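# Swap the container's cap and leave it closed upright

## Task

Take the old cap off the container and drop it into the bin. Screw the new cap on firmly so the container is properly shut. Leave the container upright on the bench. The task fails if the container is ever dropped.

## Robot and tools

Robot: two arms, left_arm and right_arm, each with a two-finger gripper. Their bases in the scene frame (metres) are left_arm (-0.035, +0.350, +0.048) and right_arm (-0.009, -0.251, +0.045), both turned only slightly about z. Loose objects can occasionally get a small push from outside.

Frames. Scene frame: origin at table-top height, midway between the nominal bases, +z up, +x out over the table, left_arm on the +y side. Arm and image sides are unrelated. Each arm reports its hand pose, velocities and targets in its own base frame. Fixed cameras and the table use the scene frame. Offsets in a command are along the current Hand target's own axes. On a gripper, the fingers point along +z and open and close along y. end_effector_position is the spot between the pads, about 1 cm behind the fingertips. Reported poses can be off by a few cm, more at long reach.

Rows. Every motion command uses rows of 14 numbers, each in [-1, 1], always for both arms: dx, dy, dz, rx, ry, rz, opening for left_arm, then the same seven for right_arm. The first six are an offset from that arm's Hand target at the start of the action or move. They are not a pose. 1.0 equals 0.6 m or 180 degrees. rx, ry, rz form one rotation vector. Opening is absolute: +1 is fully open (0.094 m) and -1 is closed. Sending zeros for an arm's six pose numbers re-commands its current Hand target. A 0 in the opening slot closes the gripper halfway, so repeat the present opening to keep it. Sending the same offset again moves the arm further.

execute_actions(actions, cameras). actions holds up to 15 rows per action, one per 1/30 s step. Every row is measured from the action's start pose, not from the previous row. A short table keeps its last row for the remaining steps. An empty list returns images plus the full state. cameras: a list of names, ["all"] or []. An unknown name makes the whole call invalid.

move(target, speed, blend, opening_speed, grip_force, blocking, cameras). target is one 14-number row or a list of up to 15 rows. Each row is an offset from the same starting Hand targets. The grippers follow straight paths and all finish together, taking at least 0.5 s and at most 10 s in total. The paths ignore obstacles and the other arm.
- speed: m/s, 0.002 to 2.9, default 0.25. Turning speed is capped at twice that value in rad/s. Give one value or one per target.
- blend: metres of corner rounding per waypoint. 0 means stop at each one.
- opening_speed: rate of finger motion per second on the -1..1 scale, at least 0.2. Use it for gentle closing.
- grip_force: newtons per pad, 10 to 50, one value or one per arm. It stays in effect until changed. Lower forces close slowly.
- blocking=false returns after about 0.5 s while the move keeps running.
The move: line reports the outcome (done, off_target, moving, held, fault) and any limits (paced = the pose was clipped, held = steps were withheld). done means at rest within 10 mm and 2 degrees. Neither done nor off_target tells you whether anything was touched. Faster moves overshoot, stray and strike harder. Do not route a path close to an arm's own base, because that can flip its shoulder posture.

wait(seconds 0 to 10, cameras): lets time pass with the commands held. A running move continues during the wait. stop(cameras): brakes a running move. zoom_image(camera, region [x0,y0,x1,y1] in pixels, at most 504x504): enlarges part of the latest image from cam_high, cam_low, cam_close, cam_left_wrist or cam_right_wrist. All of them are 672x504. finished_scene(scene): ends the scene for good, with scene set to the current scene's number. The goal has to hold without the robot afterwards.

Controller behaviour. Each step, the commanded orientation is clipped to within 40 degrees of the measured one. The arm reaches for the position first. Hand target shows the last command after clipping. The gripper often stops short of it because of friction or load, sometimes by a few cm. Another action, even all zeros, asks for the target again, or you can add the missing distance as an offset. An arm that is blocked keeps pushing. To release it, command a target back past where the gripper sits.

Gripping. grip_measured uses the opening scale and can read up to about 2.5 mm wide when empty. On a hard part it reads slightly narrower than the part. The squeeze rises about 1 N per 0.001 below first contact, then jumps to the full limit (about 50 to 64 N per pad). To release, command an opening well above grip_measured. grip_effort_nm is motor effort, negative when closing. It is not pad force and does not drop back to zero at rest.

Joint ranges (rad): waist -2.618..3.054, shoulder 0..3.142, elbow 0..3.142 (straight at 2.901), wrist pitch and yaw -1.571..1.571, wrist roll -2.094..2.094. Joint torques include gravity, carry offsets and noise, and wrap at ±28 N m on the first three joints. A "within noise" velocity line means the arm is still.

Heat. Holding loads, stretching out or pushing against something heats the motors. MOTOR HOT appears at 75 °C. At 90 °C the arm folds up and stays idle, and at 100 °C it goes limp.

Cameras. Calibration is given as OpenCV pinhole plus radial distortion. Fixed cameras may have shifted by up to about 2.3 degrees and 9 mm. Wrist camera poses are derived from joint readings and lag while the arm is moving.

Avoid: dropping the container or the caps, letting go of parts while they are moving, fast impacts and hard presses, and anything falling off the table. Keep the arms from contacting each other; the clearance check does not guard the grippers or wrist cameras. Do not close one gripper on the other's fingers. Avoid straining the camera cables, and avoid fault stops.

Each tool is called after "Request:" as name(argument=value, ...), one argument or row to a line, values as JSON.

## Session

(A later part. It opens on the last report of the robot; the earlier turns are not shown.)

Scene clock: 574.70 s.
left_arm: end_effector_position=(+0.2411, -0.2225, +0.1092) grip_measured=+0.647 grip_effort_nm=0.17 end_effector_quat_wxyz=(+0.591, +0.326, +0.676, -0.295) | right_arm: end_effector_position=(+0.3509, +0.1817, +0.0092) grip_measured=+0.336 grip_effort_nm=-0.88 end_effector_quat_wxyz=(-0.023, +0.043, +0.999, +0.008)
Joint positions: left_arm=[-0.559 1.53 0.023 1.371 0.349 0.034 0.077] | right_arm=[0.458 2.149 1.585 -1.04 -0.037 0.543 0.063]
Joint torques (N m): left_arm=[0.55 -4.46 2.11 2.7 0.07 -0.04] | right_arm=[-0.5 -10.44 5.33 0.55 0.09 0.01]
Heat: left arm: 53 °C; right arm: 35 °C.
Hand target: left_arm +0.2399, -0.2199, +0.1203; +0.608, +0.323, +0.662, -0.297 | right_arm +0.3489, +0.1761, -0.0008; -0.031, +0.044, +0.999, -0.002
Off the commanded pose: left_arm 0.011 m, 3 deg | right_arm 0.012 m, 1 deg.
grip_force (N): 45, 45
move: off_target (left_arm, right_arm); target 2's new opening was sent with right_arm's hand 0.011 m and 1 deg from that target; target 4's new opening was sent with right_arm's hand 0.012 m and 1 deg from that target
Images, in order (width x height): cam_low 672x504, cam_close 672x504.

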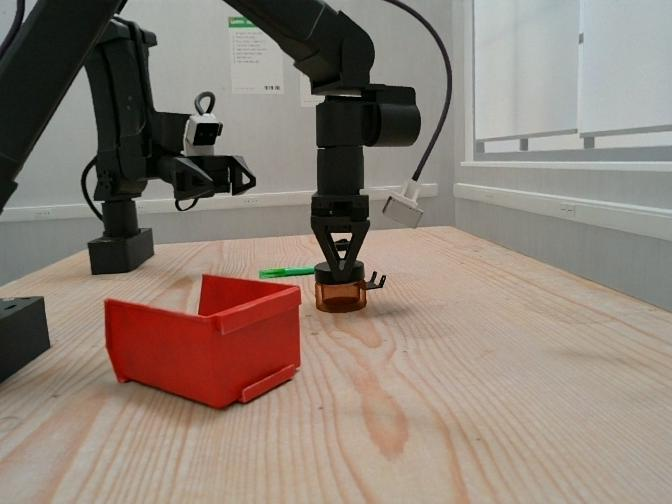

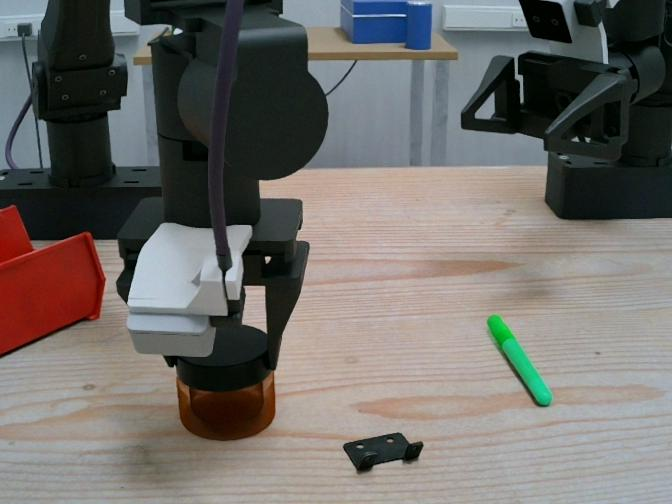

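Request:
move(
  target=[0,0,0,0,0,0,0.65,0,0,0.0025,0,0,0.47,0.2],
  speed=0.25,
  cameras=["cam_low","cam_close"],
)

Request:
zoom_image(
  camera="cam_low",
  region=[300, 240, 380, 320],
)

Request:
zoom_image(
  camera="cam_close",
  region=[165, 315, 285, 445],
)

Scene clock: 579.00 s.
left_arm: end_effector_position=(+0.2411, -0.2225, +0.1092) grip_measured=+0.647 grip_effort_nm=0.17 end_effector_quat_wxyz=(+0.591, +0.326, +0.676, -0.295) | right_arm: end_effector_position=(+0.3529, +0.1831, +0.0091) grip_measured=+0.335 grip_effort_nm=-0.93 end_effector_quat_wxyz=(-0.022, +0.698, +0.716, -0.004)
Joint positions: left_arm=[-0.559 1.53 0.023 1.371 0.349 0.034 0.077] | right_arm=[0.458 2.149 1.585 -1.03 -0.039 2.003 0.063]
Joint torques (N m): left_arm=[0.75 -4.55 2.29 2.7 0.07 0.02] | right_arm=[-0.47 -10.33 5.03 0.53 0.12 0.22]
Heat: left arm: 52 °C; right arm: 35 °C.
Hand target: left_arm +0.2399, -0.2199, +0.1203; +0.608, +0.323, +0.662, -0.297 | right_arm +0.3488, +0.1760, -0.0023; -0.022, +0.704, +0.709, -0.022
Off the commanded pose: left_arm 0.011 m, 3 deg | right_arm 0.014 m, 2 deg.
grip_force (N): 45, 45
move: off_target (left_arm, right_arm)
Images, in order (width x height): cam_low 672x504, cam_close 672x504.

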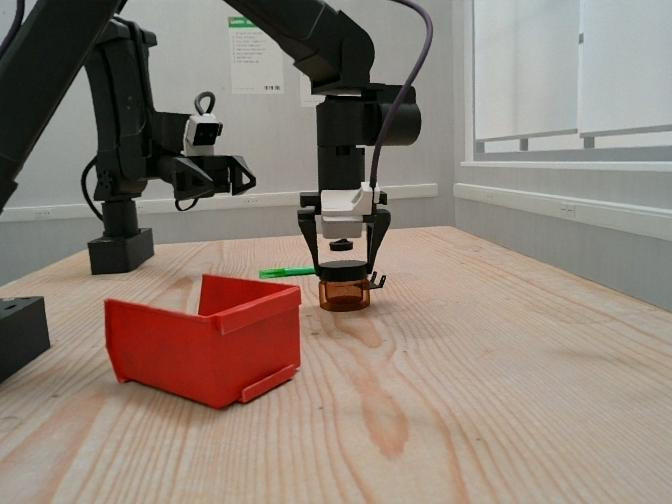

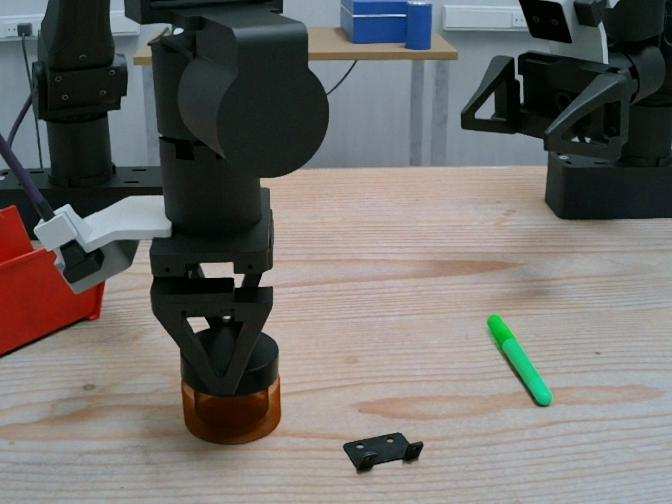

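Scaled by 6.300 from the camera's 672x504 image, which has a finer 960x720 frame.

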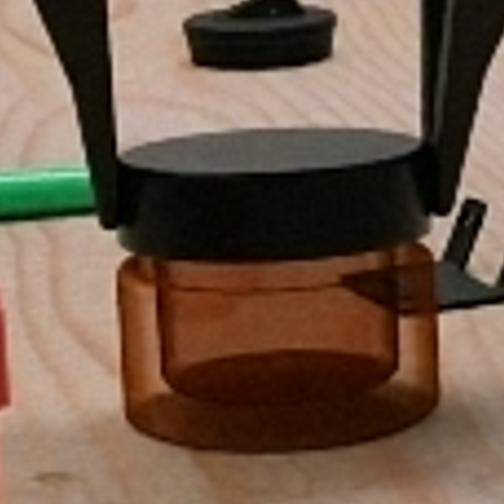

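Scaled by 3.877 from the camera's 672x504 image, which has a finer 960x720 frame.

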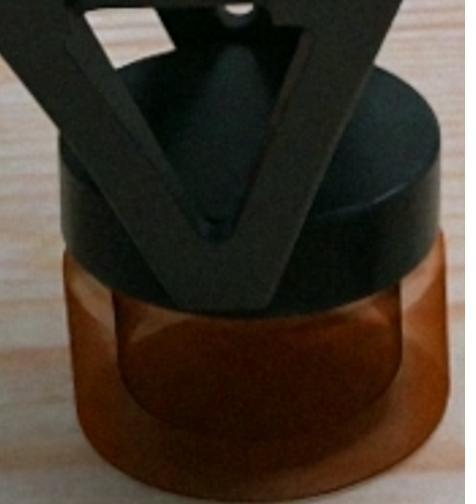

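Request:
zoom_image(
  camera="cam_low",
  region=[312, 258, 376, 314],
)

Scaled by 7.875 from the camera's 672x504 image, which has a finer 960x720 frame.

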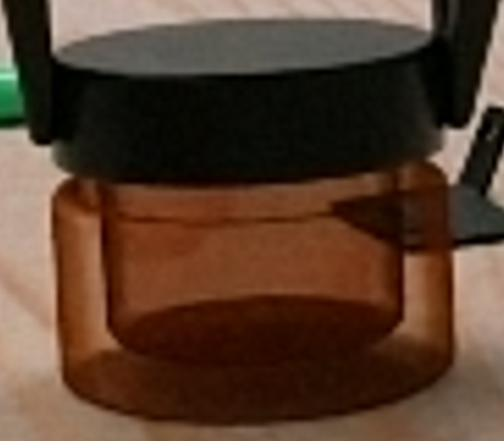

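Request:
move(
  target=[0,0,0,0,0,0,0.65,0,0,0,0,0,0,0.65],
  opening_speed=0.8,
  cameras=["cam_low","cam_close"],
)

Request:
zoom_image(
  camera="cam_low",
  region=[312, 258, 376, 314],
)

Request:
zoom_image(
  camera="cam_close",
  region=[165, 315, 285, 445],
)

Scene clock: 583.00 s.
left_arm: end_effector_position=(+0.2411, -0.2225, +0.1092) grip_measured=+0.647 grip_effort_nm=0.17 end_effector_quat_wxyz=(+0.591, +0.326, +0.676, -0.295) | right_arm: end_effector_position=(+0.3524, +0.1829, +0.0087) grip_measured=+0.648 grip_effort_nm=0.12 end_effector_quat_wxyz=(-0.022, +0.699, +0.714, -0.005)
Joint positions: left_arm=[-0.559 1.53 0.023 1.371 0.349 0.034 0.077] | right_arm=[0.458 2.149 1.583 -1.03 -0.039 2.007 0.077]
Joint torques (N m): left_arm=[0.73 -4.72 2.04 2.69 0.01 -0.07] | right_arm=[-0.46 -10.32 5.18 0.52 0.11 0.15]
Heat: left arm: 52 °C; right arm: 35 °C.
Hand target: left_arm +0.2399, -0.2199, +0.1203; +0.608, +0.323, +0.662, -0.297 | right_arm +0.3488, +0.1760, -0.0024; -0.022, +0.704, +0.709, -0.022
Off the commanded pose: left_arm 0.011 m, 3 deg | right_arm 0.013 m, 2 deg.
grip_force (N): 45, 45
move: off_target (left_arm, right_arm)
Images, in order (width x height): cam_low 672x504, cam_close 672x504.

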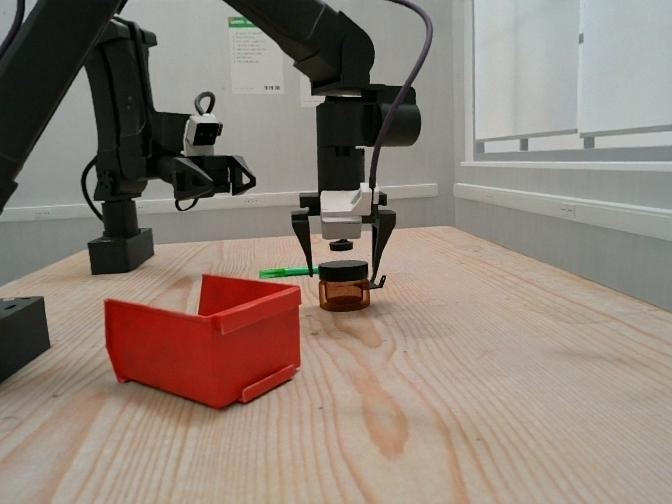

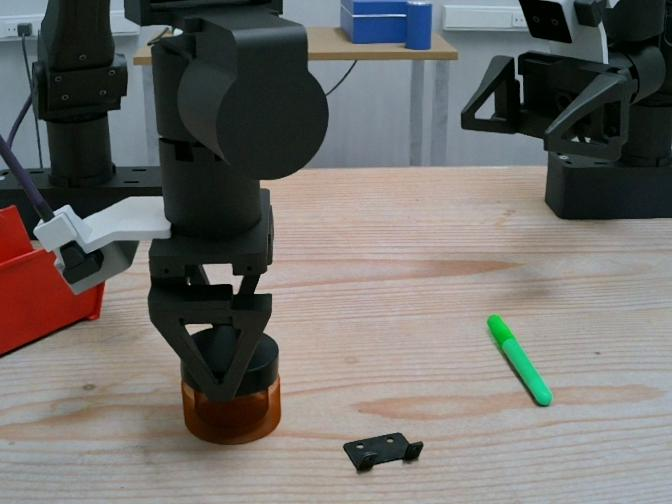

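Scaled by 7.875 from the camera's 672x504 image, which has a finer 960x720 frame.

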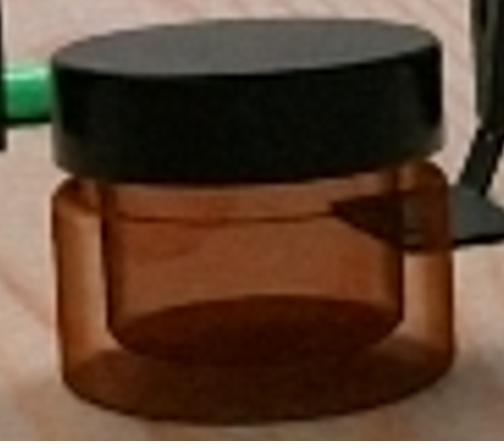

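Scaled by 3.877 from the camera's 672x504 image, which has a finer 960x720 frame.

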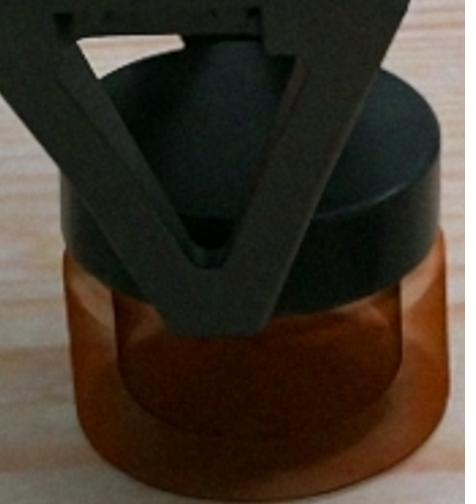

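Request:
zoom_image(
  camera="cam_close",
  region=[175, 350, 235, 410],
)

Request:
zoom_image(
  camera="cam_close",
  region=[230, 335, 290, 395],
)

Scaled by 8.400 from the camera's 672x504 image, which has a finer 960x720 frame.

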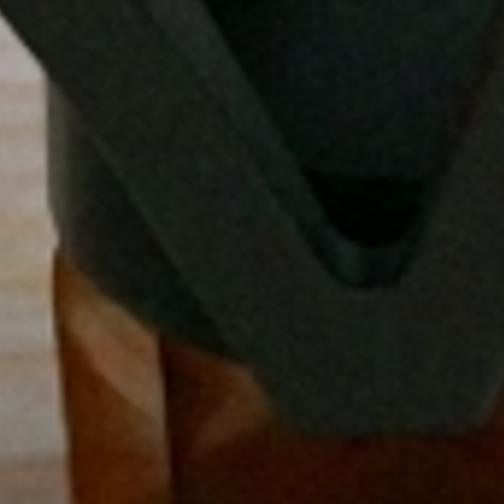

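Scaled by 8.400 from the camera's 672x504 image, which has a finer 960x720 frame.

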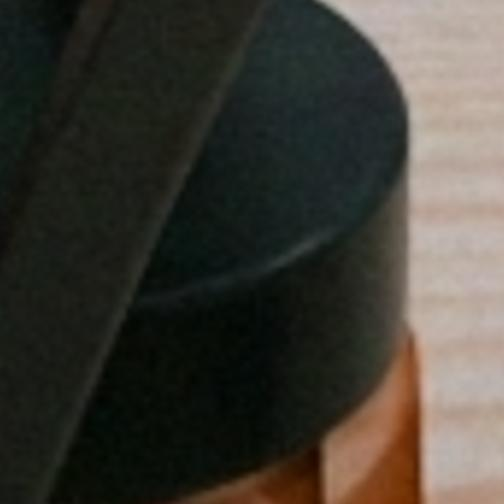

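Request:
move(
  target=[
    [0,0,0,0,0,0,0.65,0,0,0,0,0.0194,0,0.65],
    [0,0,0,0,0,0,0.65,0,0,0.004,-0.0143,0.0158,-0.47,0.65],
  ],
  speed=0.25,
  cameras=["cam_low","cam_close","cam_right_wrist"],
)

Request:
zoom_image(
  camera="cam_low",
  region=[312, 258, 376, 314],
)

Request:
zoom_image(
  camera="cam_close",
  region=[120, 270, 320, 450],
)

Scene clock: 595.80 s.
left_arm: end_effector_position=(+0.2411, -0.2225, +0.1092) grip_measured=+0.647 grip_effort_nm=0.17 end_effector_quat_wxyz=(+0.591, +0.326, +0.676, -0.295) | right_arm: end_effector_position=(+0.3531, +0.1788, +0.0001) grip_measured=+0.648 grip_effort_nm=0.12 end_effector_quat_wxyz=(-0.025, +0.045, +0.998, +0.030)
Joint positions: left_arm=[-0.559 1.53 0.023 1.371 0.349 0.034 0.077] | right_arm=[0.431 2.149 1.546 -0.985 -0.077 0.521 0.077]
Joint torques (N m): left_arm=[0.72 -4.52 2.41 2.75 0.08 0] | right_arm=[-0.29 -11.86 4.71 0.57 -0.11 -0.04]
Heat: left arm: 52 °C; right arm: 35 °C.
Hand target: left_arm +0.2399, -0.2199, +0.1203; +0.608, +0.323, +0.662, -0.297 | right_arm +0.3487, +0.1761, -0.0047; -0.032, +0.044, +0.998, +0.029
Off the commanded pose: left_arm 0.011 m, 3 deg | right_arm 0.007 m, 1 deg.
grip_force (N): 45, 45
move: off_target (left_arm)
camera_calibration:
cam_right_wrist: T_world_to_cam=[[-0.108675, -0.993356, -0.0378749, 0.216656], [-0.900247, 0.0821867, 0.427552, 0.341339], [-0.421599, 0.0805609, -0.903197, 0.224859], [0, 0, 0, 1]] pos_world=[0.425634, 0.169048, 0.0653577]
Images, in order (width x height): cam_low 672x504, cam_close 672x504, cam_right_wrist 672x504.

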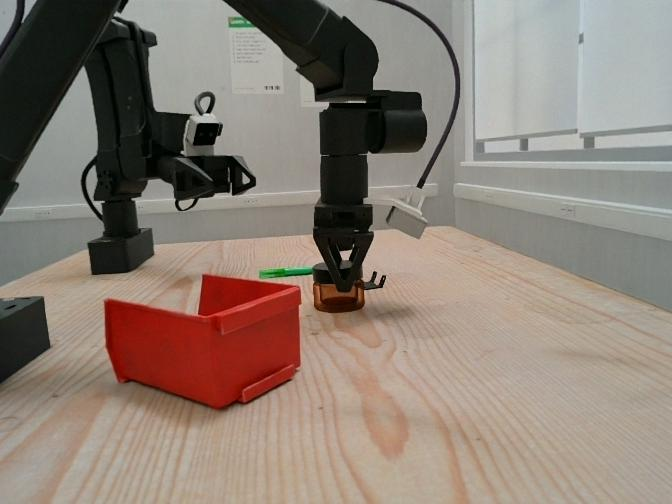

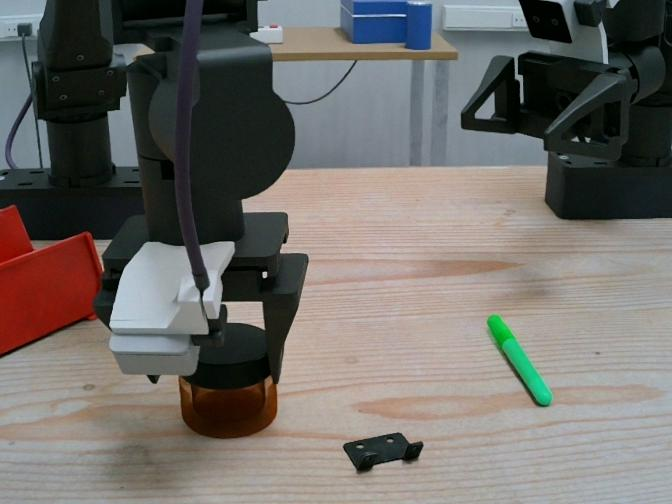

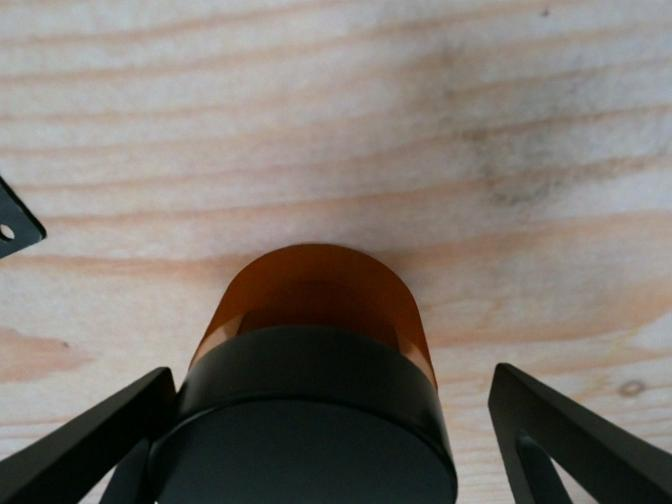

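Scaled by 7.875 from the camera's 672x504 image, which has a finer 960x720 frame.

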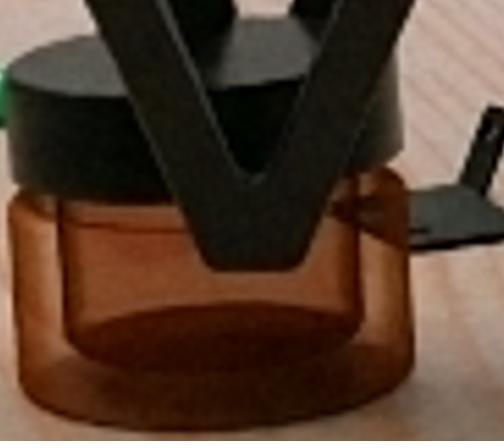

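Scaled by 2.520 from the camera's 672x504 image, which has a finer 960x720 frame.

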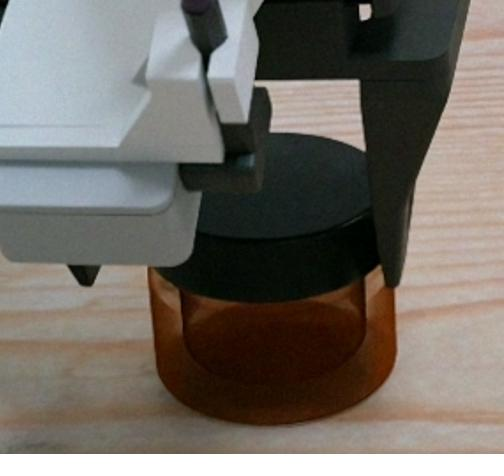

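Request:
move(
  target=[
    [0,0,0,0,0,0,0.65,0.0027,0.0247,-0.0648,0,0,0,0.75],
    [0,0,0,0,0,0,0.65,-0.0015,0.021,-0.0017,0,0,0,0.75],
  ],
  speed=0.15,
  cameras=["cam_low","cam_close","cam_right_wrist"],
)

Request:
zoom_image(
  camera="cam_low",
  region=[308, 250, 380, 314],
)

Request:
zoom_image(
  camera="cam_close",
  region=[120, 270, 320, 450],
)

Scene clock: 606.33 s.
left_arm: end_effector_position=(+0.2411, -0.2225, +0.1092) grip_measured=+0.647 grip_effort_nm=0.17 end_effector_quat_wxyz=(+0.591, +0.326, +0.676, -0.295) | right_arm: end_effector_position=(+0.3527, +0.1864, +0.0067) grip_measured=+0.748 grip_effort_nm=0.12 end_effector_quat_wxyz=(-0.027, +0.044, +0.998, +0.030)
Joint positions: left_arm=[-0.559 1.53 0.023 1.371 0.349 0.034 0.077] | right_arm=[0.449 2.154 1.581 -1.018 -0.078 0.535 0.082]
Joint torques (N m): left_arm=[0.76 -4.48 2.21 2.69 0 -0.01] | right_arm=[0.47 -10.45 5.5 0.65 -0.1 0.11]
Heat: left arm: 52 °C; right arm: 35 °C.
Hand target: left_arm +0.2399, -0.2199, +0.1203; +0.608, +0.323, +0.662, -0.297 | right_arm +0.3507, +0.1885, -0.0031; -0.033, +0.044, +0.998, +0.029
Off the commanded pose: left_arm 0.011 m, 3 deg | right_arm 0.010 m, 1 deg.
grip_force (N): 45, 45
move: off_target (left_arm)
camera_calibration:
cam_right_wrist: T_world_to_cam=[[-0.105316, -0.993756, -0.03685, 0.223307], [-0.899298, 0.0793577, 0.430077, 0.337793], [-0.424467, 0.0784331, -0.90204, 0.231483], [0, 0, 0, 1]] pos_world=[0.425551, 0.17695, 0.0717594]
Images, in order (width x height): cam_low 672x504, cam_close 672x504, cam_right_wrist 672x504.

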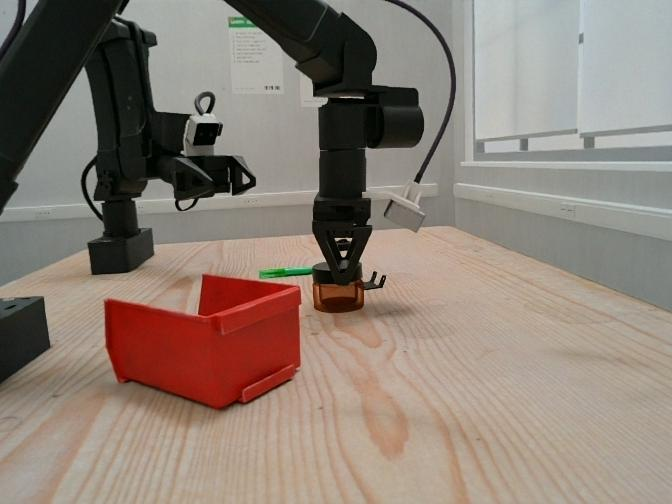

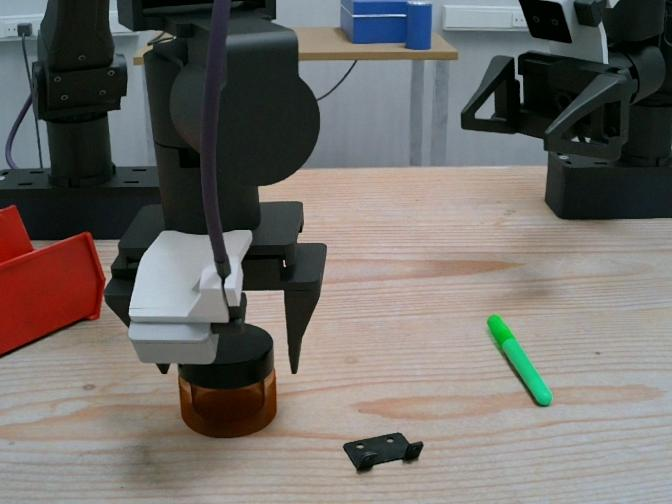

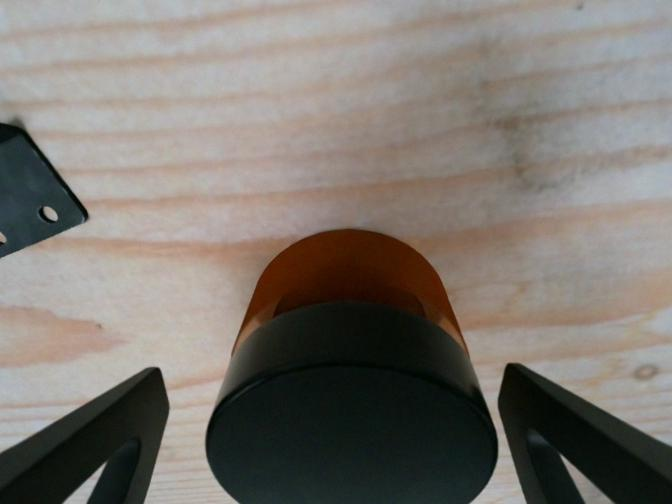

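Scaled by 7.000 from the camera's 672x504 image, which has a finer 960x720 frame.

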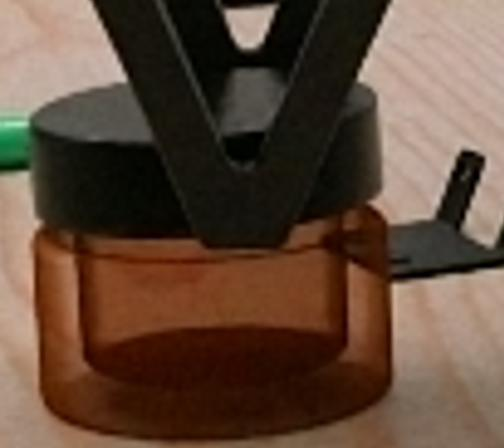

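Scaled by 2.520 from the camera's 672x504 image, which has a finer 960x720 frame.

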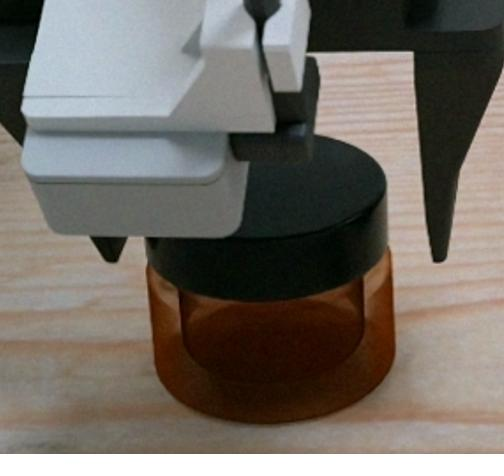

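Request:
move(
  target=[0,0,0,0,0,0,0.65,0,-0.0045,0,0,0,0,0.25],
  speed=0.15,
  grip_force=[45, 20],
  cameras=["cam_low","cam_close"],
)

Request:
zoom_image(
  camera="cam_low",
  region=[308, 250, 380, 314],
)

Request:
zoom_image(
  camera="cam_close",
  region=[165, 315, 285, 445],
)

Scene clock: 610.43 s.
left_arm: end_effector_position=(+0.2411, -0.2225, +0.1092) grip_measured=+0.647 grip_effort_nm=0.17 end_effector_quat_wxyz=(+0.591, +0.326, +0.676, -0.295) | right_arm: end_effector_position=(+0.3518, +0.1859, +0.0053) grip_measured=+0.361 grip_effort_nm=-0.45 end_effector_quat_wxyz=(-0.028, +0.044, +0.998, +0.029)
Joint positions: left_arm=[-0.559 1.53 0.023 1.371 0.349 0.034 0.077] | right_arm=[0.449 2.154 1.575 -1.014 -0.078 0.535 0.064]
Joint torques (N m): left_arm=[0.51 -4.44 2.04 2.67 0.02 0.02] | right_arm=[-0.05 -10.78 5.3 0.68 -0.11 0.05]
Heat: left arm: 52 °C; right arm: 36 °C.
Hand target: left_arm +0.2399, -0.2199, +0.1203; +0.608, +0.323, +0.662, -0.297 | right_arm +0.3505, +0.1858, -0.0032; -0.033, +0.044, +0.998, +0.029
Off the commanded pose: left_arm 0.011 m, 3 deg | right_arm 0.009 m, 1 deg.
grip_force (N): 45, 20
move: off_target (left_arm)
Images, in order (width x height): cam_low 672x504, cam_close 672x504.

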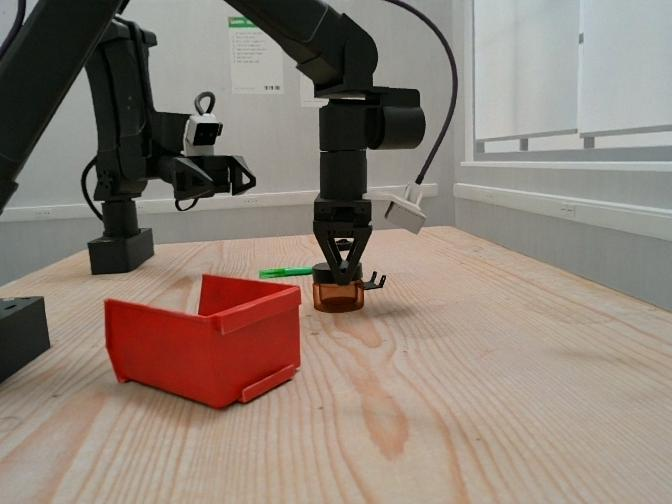

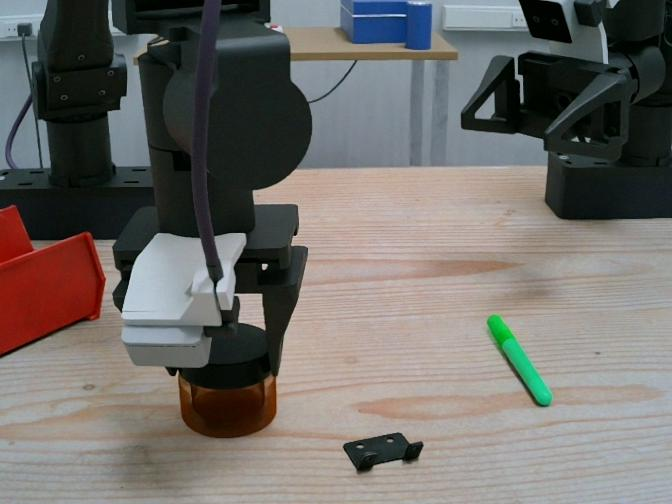

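Scaled by 7.000 from the camera's 672x504 image, which has a finer 960x720 frame.

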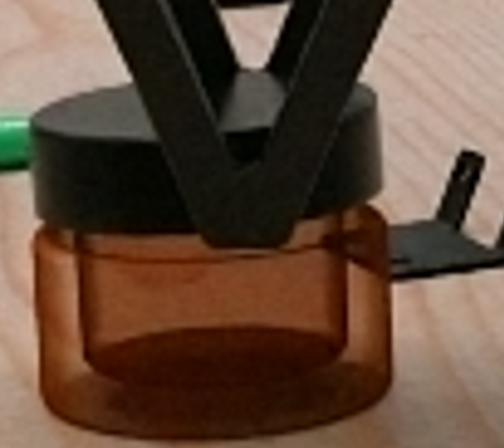

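Scaled by 3.877 from the camera's 672x504 image, which has a finer 960x720 frame.

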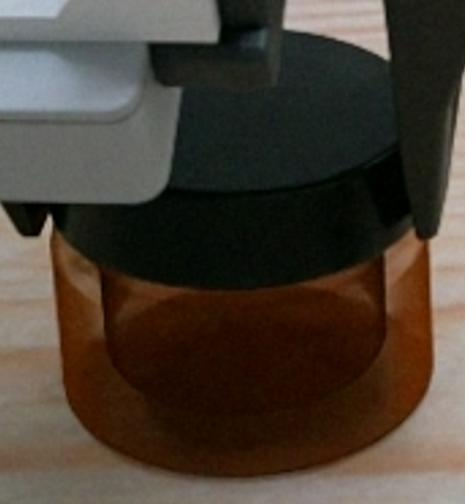

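Request:
move(
  target=[0,0,0,0,0,0,0.65,0,0,0.0025,0,0,0.47,0.25],
  speed=0.25,
  cameras=["cam_low","cam_close"],
)

Request:
zoom_image(
  camera="cam_low",
  region=[308, 250, 380, 314],
)

Request:
zoom_image(
  camera="cam_close",
  region=[165, 315, 285, 445],
)

Scene clock: 614.70 s.
left_arm: end_effector_position=(+0.2411, -0.2225, +0.1092) grip_measured=+0.647 grip_effort_nm=0.17 end_effector_quat_wxyz=(+0.591, +0.326, +0.676, -0.295) | right_arm: end_effector_position=(+0.3533, +0.1900, +0.0055) grip_measured=+0.360 grip_effort_nm=-0.47 end_effector_quat_wxyz=(-0.046, +0.700, +0.713, +0.012)
Joint positions: left_arm=[-0.559 1.53 0.023 1.371 0.349 0.034 0.077] | right_arm=[0.449 2.154 1.575 -1.001 -0.094 2 0.064]
Joint torques (N m): left_arm=[0.61 -4.79 2.25 2.66 0.05 0.05] | right_arm=[-0.01 -10.69 5.03 0.63 0.09 0.13]
Heat: left arm: 52 °C; right arm: 36 °C.
Hand target: left_arm +0.2399, -0.2199, +0.1203; +0.608, +0.323, +0.662, -0.297 | right_arm +0.3504, +0.1859, -0.0047; -0.043, +0.704, +0.709, +0.000
Off the commanded pose: left_arm 0.011 m, 3 deg | right_arm 0.011 m, 2 deg.
grip_force (N): 45, 20
move: off_target (left_arm, right_arm)
Images, in order (width x height): cam_low 672x504, cam_close 672x504.

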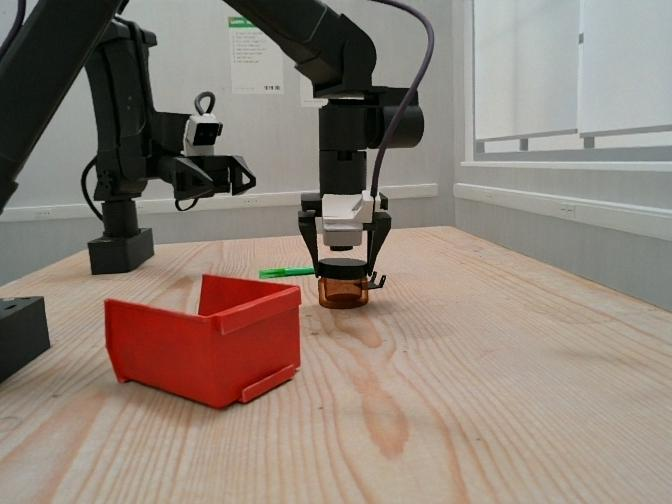

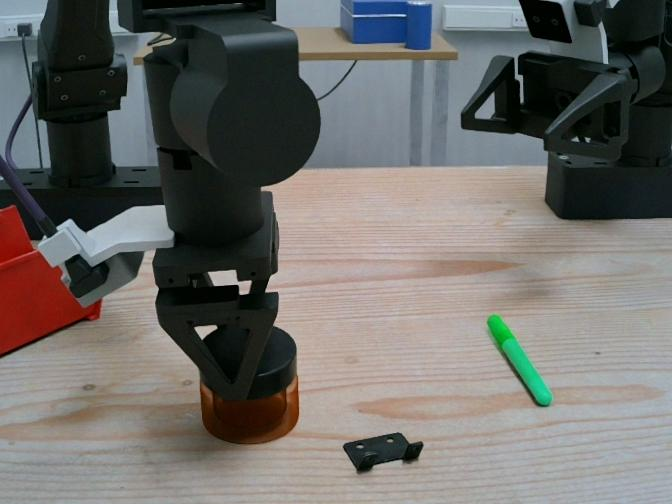

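Scaled by 7.000 from the camera's 672x504 image, which has a finer 960x720 frame.

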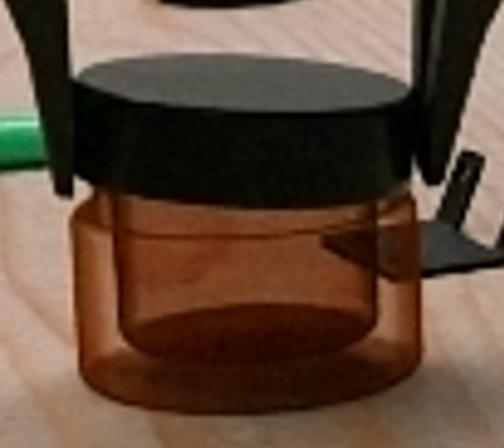

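Scaled by 3.877 from the camera's 672x504 image, which has a finer 960x720 frame.

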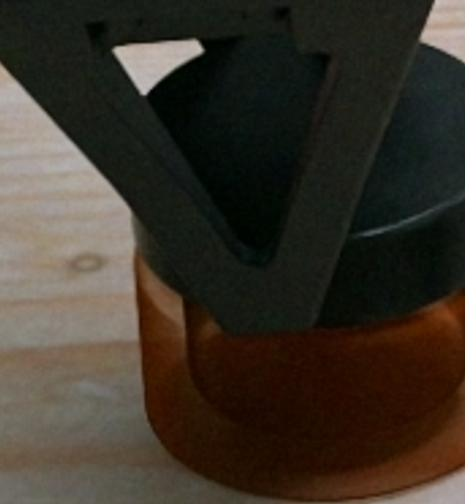

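Request:
move(
  target=[
    [0,0,0,0,0,0,0.65,0,0,0,0,0,0,0.85],
    [0,0,0,0,0,0,0.65,0.0,0.0,-0.07,0,0,0,0.85],
    [0,0,0,0,0,0,0.65,0.0167,0,-0.07,0,0,-0.47,0.85],
  ],
  speed=0.25,
  opening_speed=0.8,
  cameras=["cam_low","cam_close","cam_right_wrist"],
)

Request:
zoom_image(
  camera="cam_low",
  region=[308, 250, 380, 314],
)

Request:
zoom_image(
  camera="cam_close",
  region=[165, 270, 325, 450],
)

Scene clock: 622.93 s.
left_arm: end_effector_position=(+0.2411, -0.2225, +0.1092) grip_measured=+0.647 grip_effort_nm=0.17 end_effector_quat_wxyz=(+0.591, +0.326, +0.676, -0.295) | right_arm: end_effector_position=(+0.3449, +0.1886, +0.0246) grip_measured=+0.848 grip_effort_nm=0.12 end_effector_quat_wxyz=(-0.050, +0.051, +0.997, +0.024)
Joint positions: left_arm=[-0.559 1.53 0.023 1.371 0.349 0.034 0.077] | right_arm=[0.456 2.154 1.653 -1.134 -0.091 0.555 0.087]
Joint torques (N m): left_arm=[0.77 -4.63 2.25 2.68 0.03 -0.01] | right_arm=[0.53 -13.23 9.87 0.31 0.04 -0.01]
Heat: left arm: 52 °C; right arm: 37 °C.
Hand target: left_arm +0.2399, -0.2199, +0.1203; +0.608, +0.323, +0.662, -0.297 | right_arm +0.3530, +0.1934, +0.0377; -0.032, +0.044, +0.998, +0.029
Off the commanded pose: left_arm 0.011 m, 3 deg | right_arm 0.016 m, 2 deg.
grip_force (N): 45, 20
move: off_target (left_arm, right_arm)
camera_calibration:
cam_right_wrist: T_world_to_cam=[[-0.11895, -0.992646, -0.02247, 0.229463], [-0.876817, 0.0943976, 0.471466, 0.311249], [-0.465878, 0.0757828, -0.881598, 0.258471], [0, 0, 0, 1]] pos_world=[0.420619, 0.178807, 0.0862802]
Images, in order (width x height): cam_low 672x504, cam_close 672x504, cam_right_wrist 672x504.

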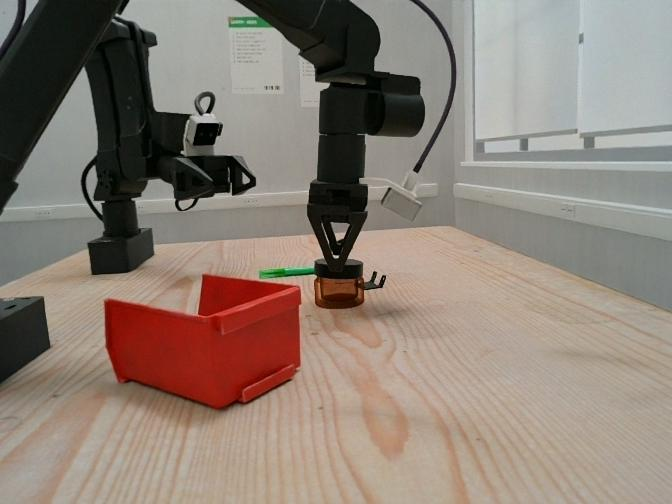

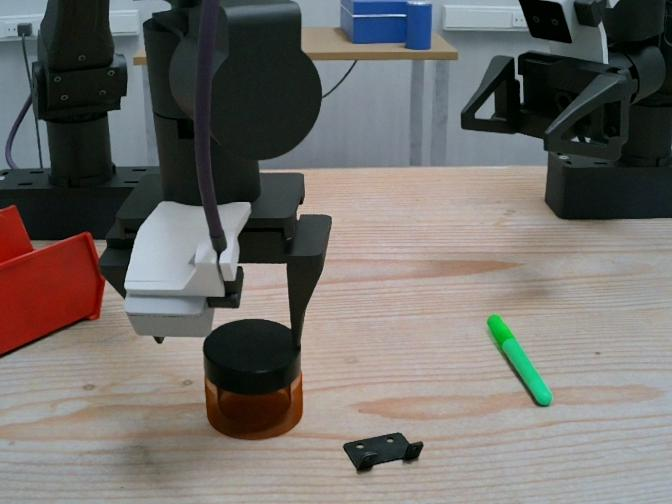

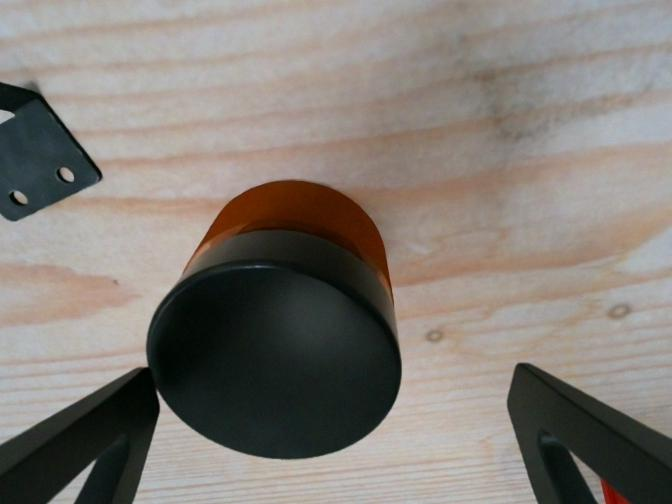

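Scaled by 7.000 from the camera's 672x504 image, which has a finer 960x720 frame.

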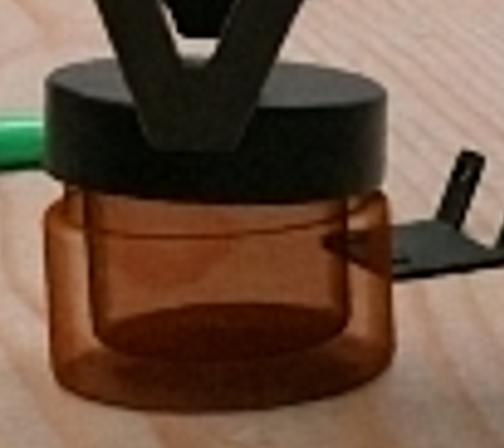

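Scaled by 2.800 from the camera's 672x504 image, which has a finer 960x720 frame.

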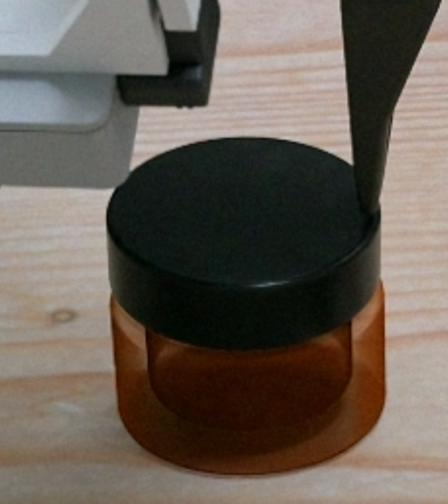

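Request:
move(
  target=[
    [0,0,0,0,0,0,0.65,0.0134,0.0193,0.0019,0,0,0,0.85],
    [0,0,0,0,0,0,0.65,0.0089,0.0155,0.0695,0,0,0,0.85],
  ],
  speed=0.15,
  cameras=["cam_low","cam_close","cam_right_wrist"],
)

Request:
zoom_image(
  camera="cam_low",
  region=[308, 240, 380, 312],
)

Request:
zoom_image(
  camera="cam_close",
  region=[165, 280, 345, 450],
)

Scene clock: 644.37 s.
left_arm: end_effector_position=(+0.2411, -0.2225, +0.1092) grip_measured=+0.647 grip_effort_nm=0.17 end_effector_quat_wxyz=(+0.591, +0.326, +0.676, -0.295) | right_arm: end_effector_position=(+0.3460, +0.2065, +0.0064) grip_measured=+0.848 grip_effort_nm=0.12 end_effector_quat_wxyz=(-0.031, +0.042, +0.998, +0.034)
Joint positions: left_arm=[-0.559 1.53 0.023 1.371 0.349 0.034 0.077] | right_arm=[0.495 2.167 1.601 -1.022 -0.09 0.578 0.087]
Joint torques (N m): left_arm=[0.58 -4.55 2.26 2.69 0.01 -0.06] | right_arm=[0.18 -10.69 5.57 0.68 0.03 0.11]
Heat: left arm: 52 °C; right arm: 39 °C.
Hand target: left_arm +0.2399, -0.2199, +0.1203; +0.608, +0.323, +0.662, -0.297 | right_arm +0.3459, +0.2056, -0.0029; -0.032, +0.044, +0.998, +0.029
Off the commanded pose: left_arm 0.011 m, 3 deg | right_arm 0.009 m, 1 deg.
grip_force (N): 45, 20
move: off_target (left_arm)
camera_calibration:
cam_right_wrist: T_world_to_cam=[[-0.102283, -0.993689, -0.0460523, 0.2415], [-0.896452, 0.0720099, 0.437252, 0.330734], [-0.431176, 0.0860071, -0.898159, 0.227525], [0, 0, 0, 1]] pos_world=[0.419292, 0.196591, 0.0708614]
Images, in order (width x height): cam_low 672x504, cam_close 672x504, cam_right_wrist 672x504.

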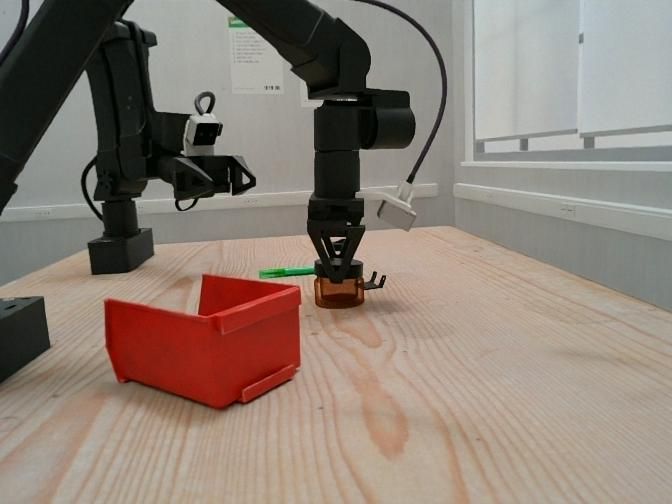

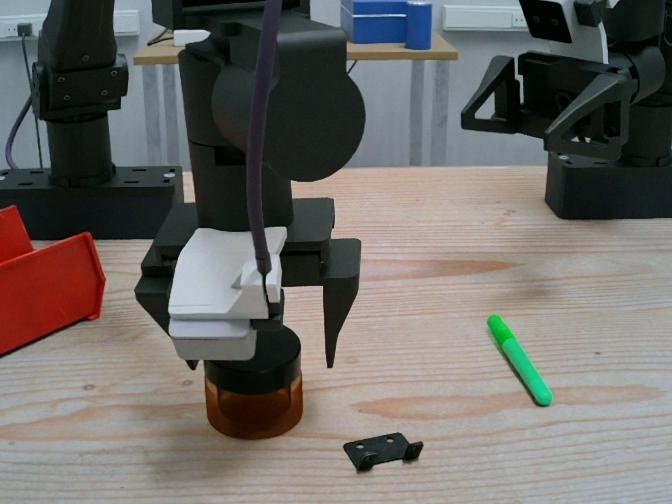

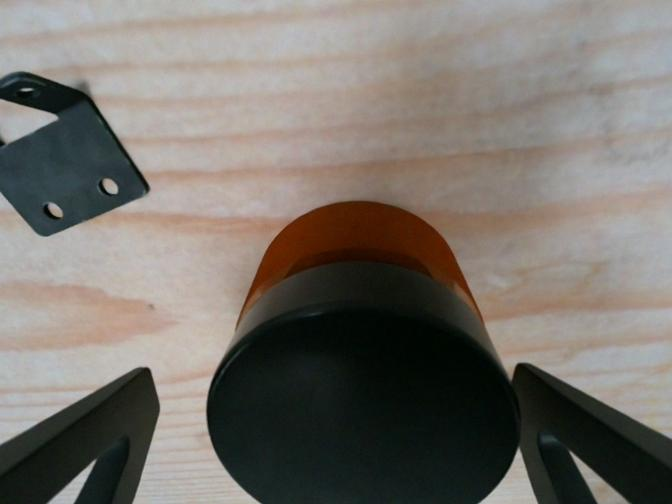

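Scaled by 7.000 from the camera's 672x504 image, which has a finer 960x720 frame.

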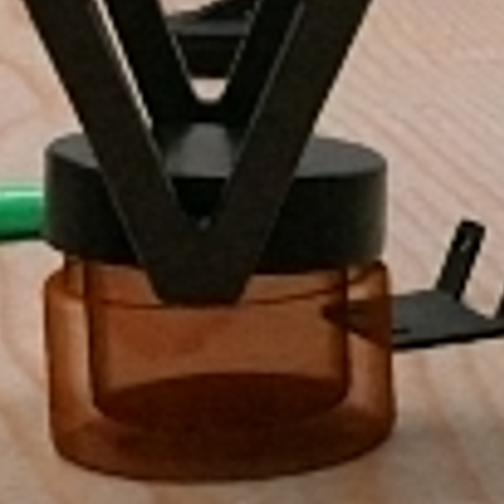

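Scaled by 2.800 from the camera's 672x504 image, which has a finer 960x720 frame.

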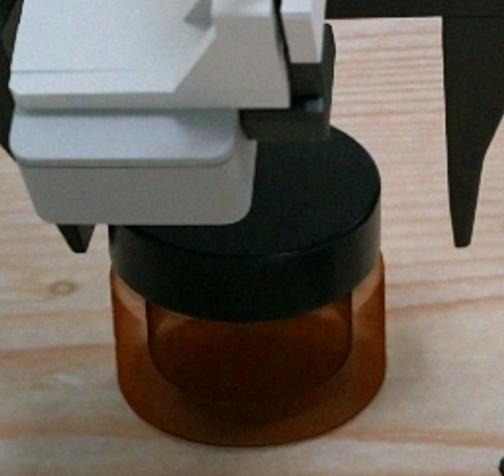

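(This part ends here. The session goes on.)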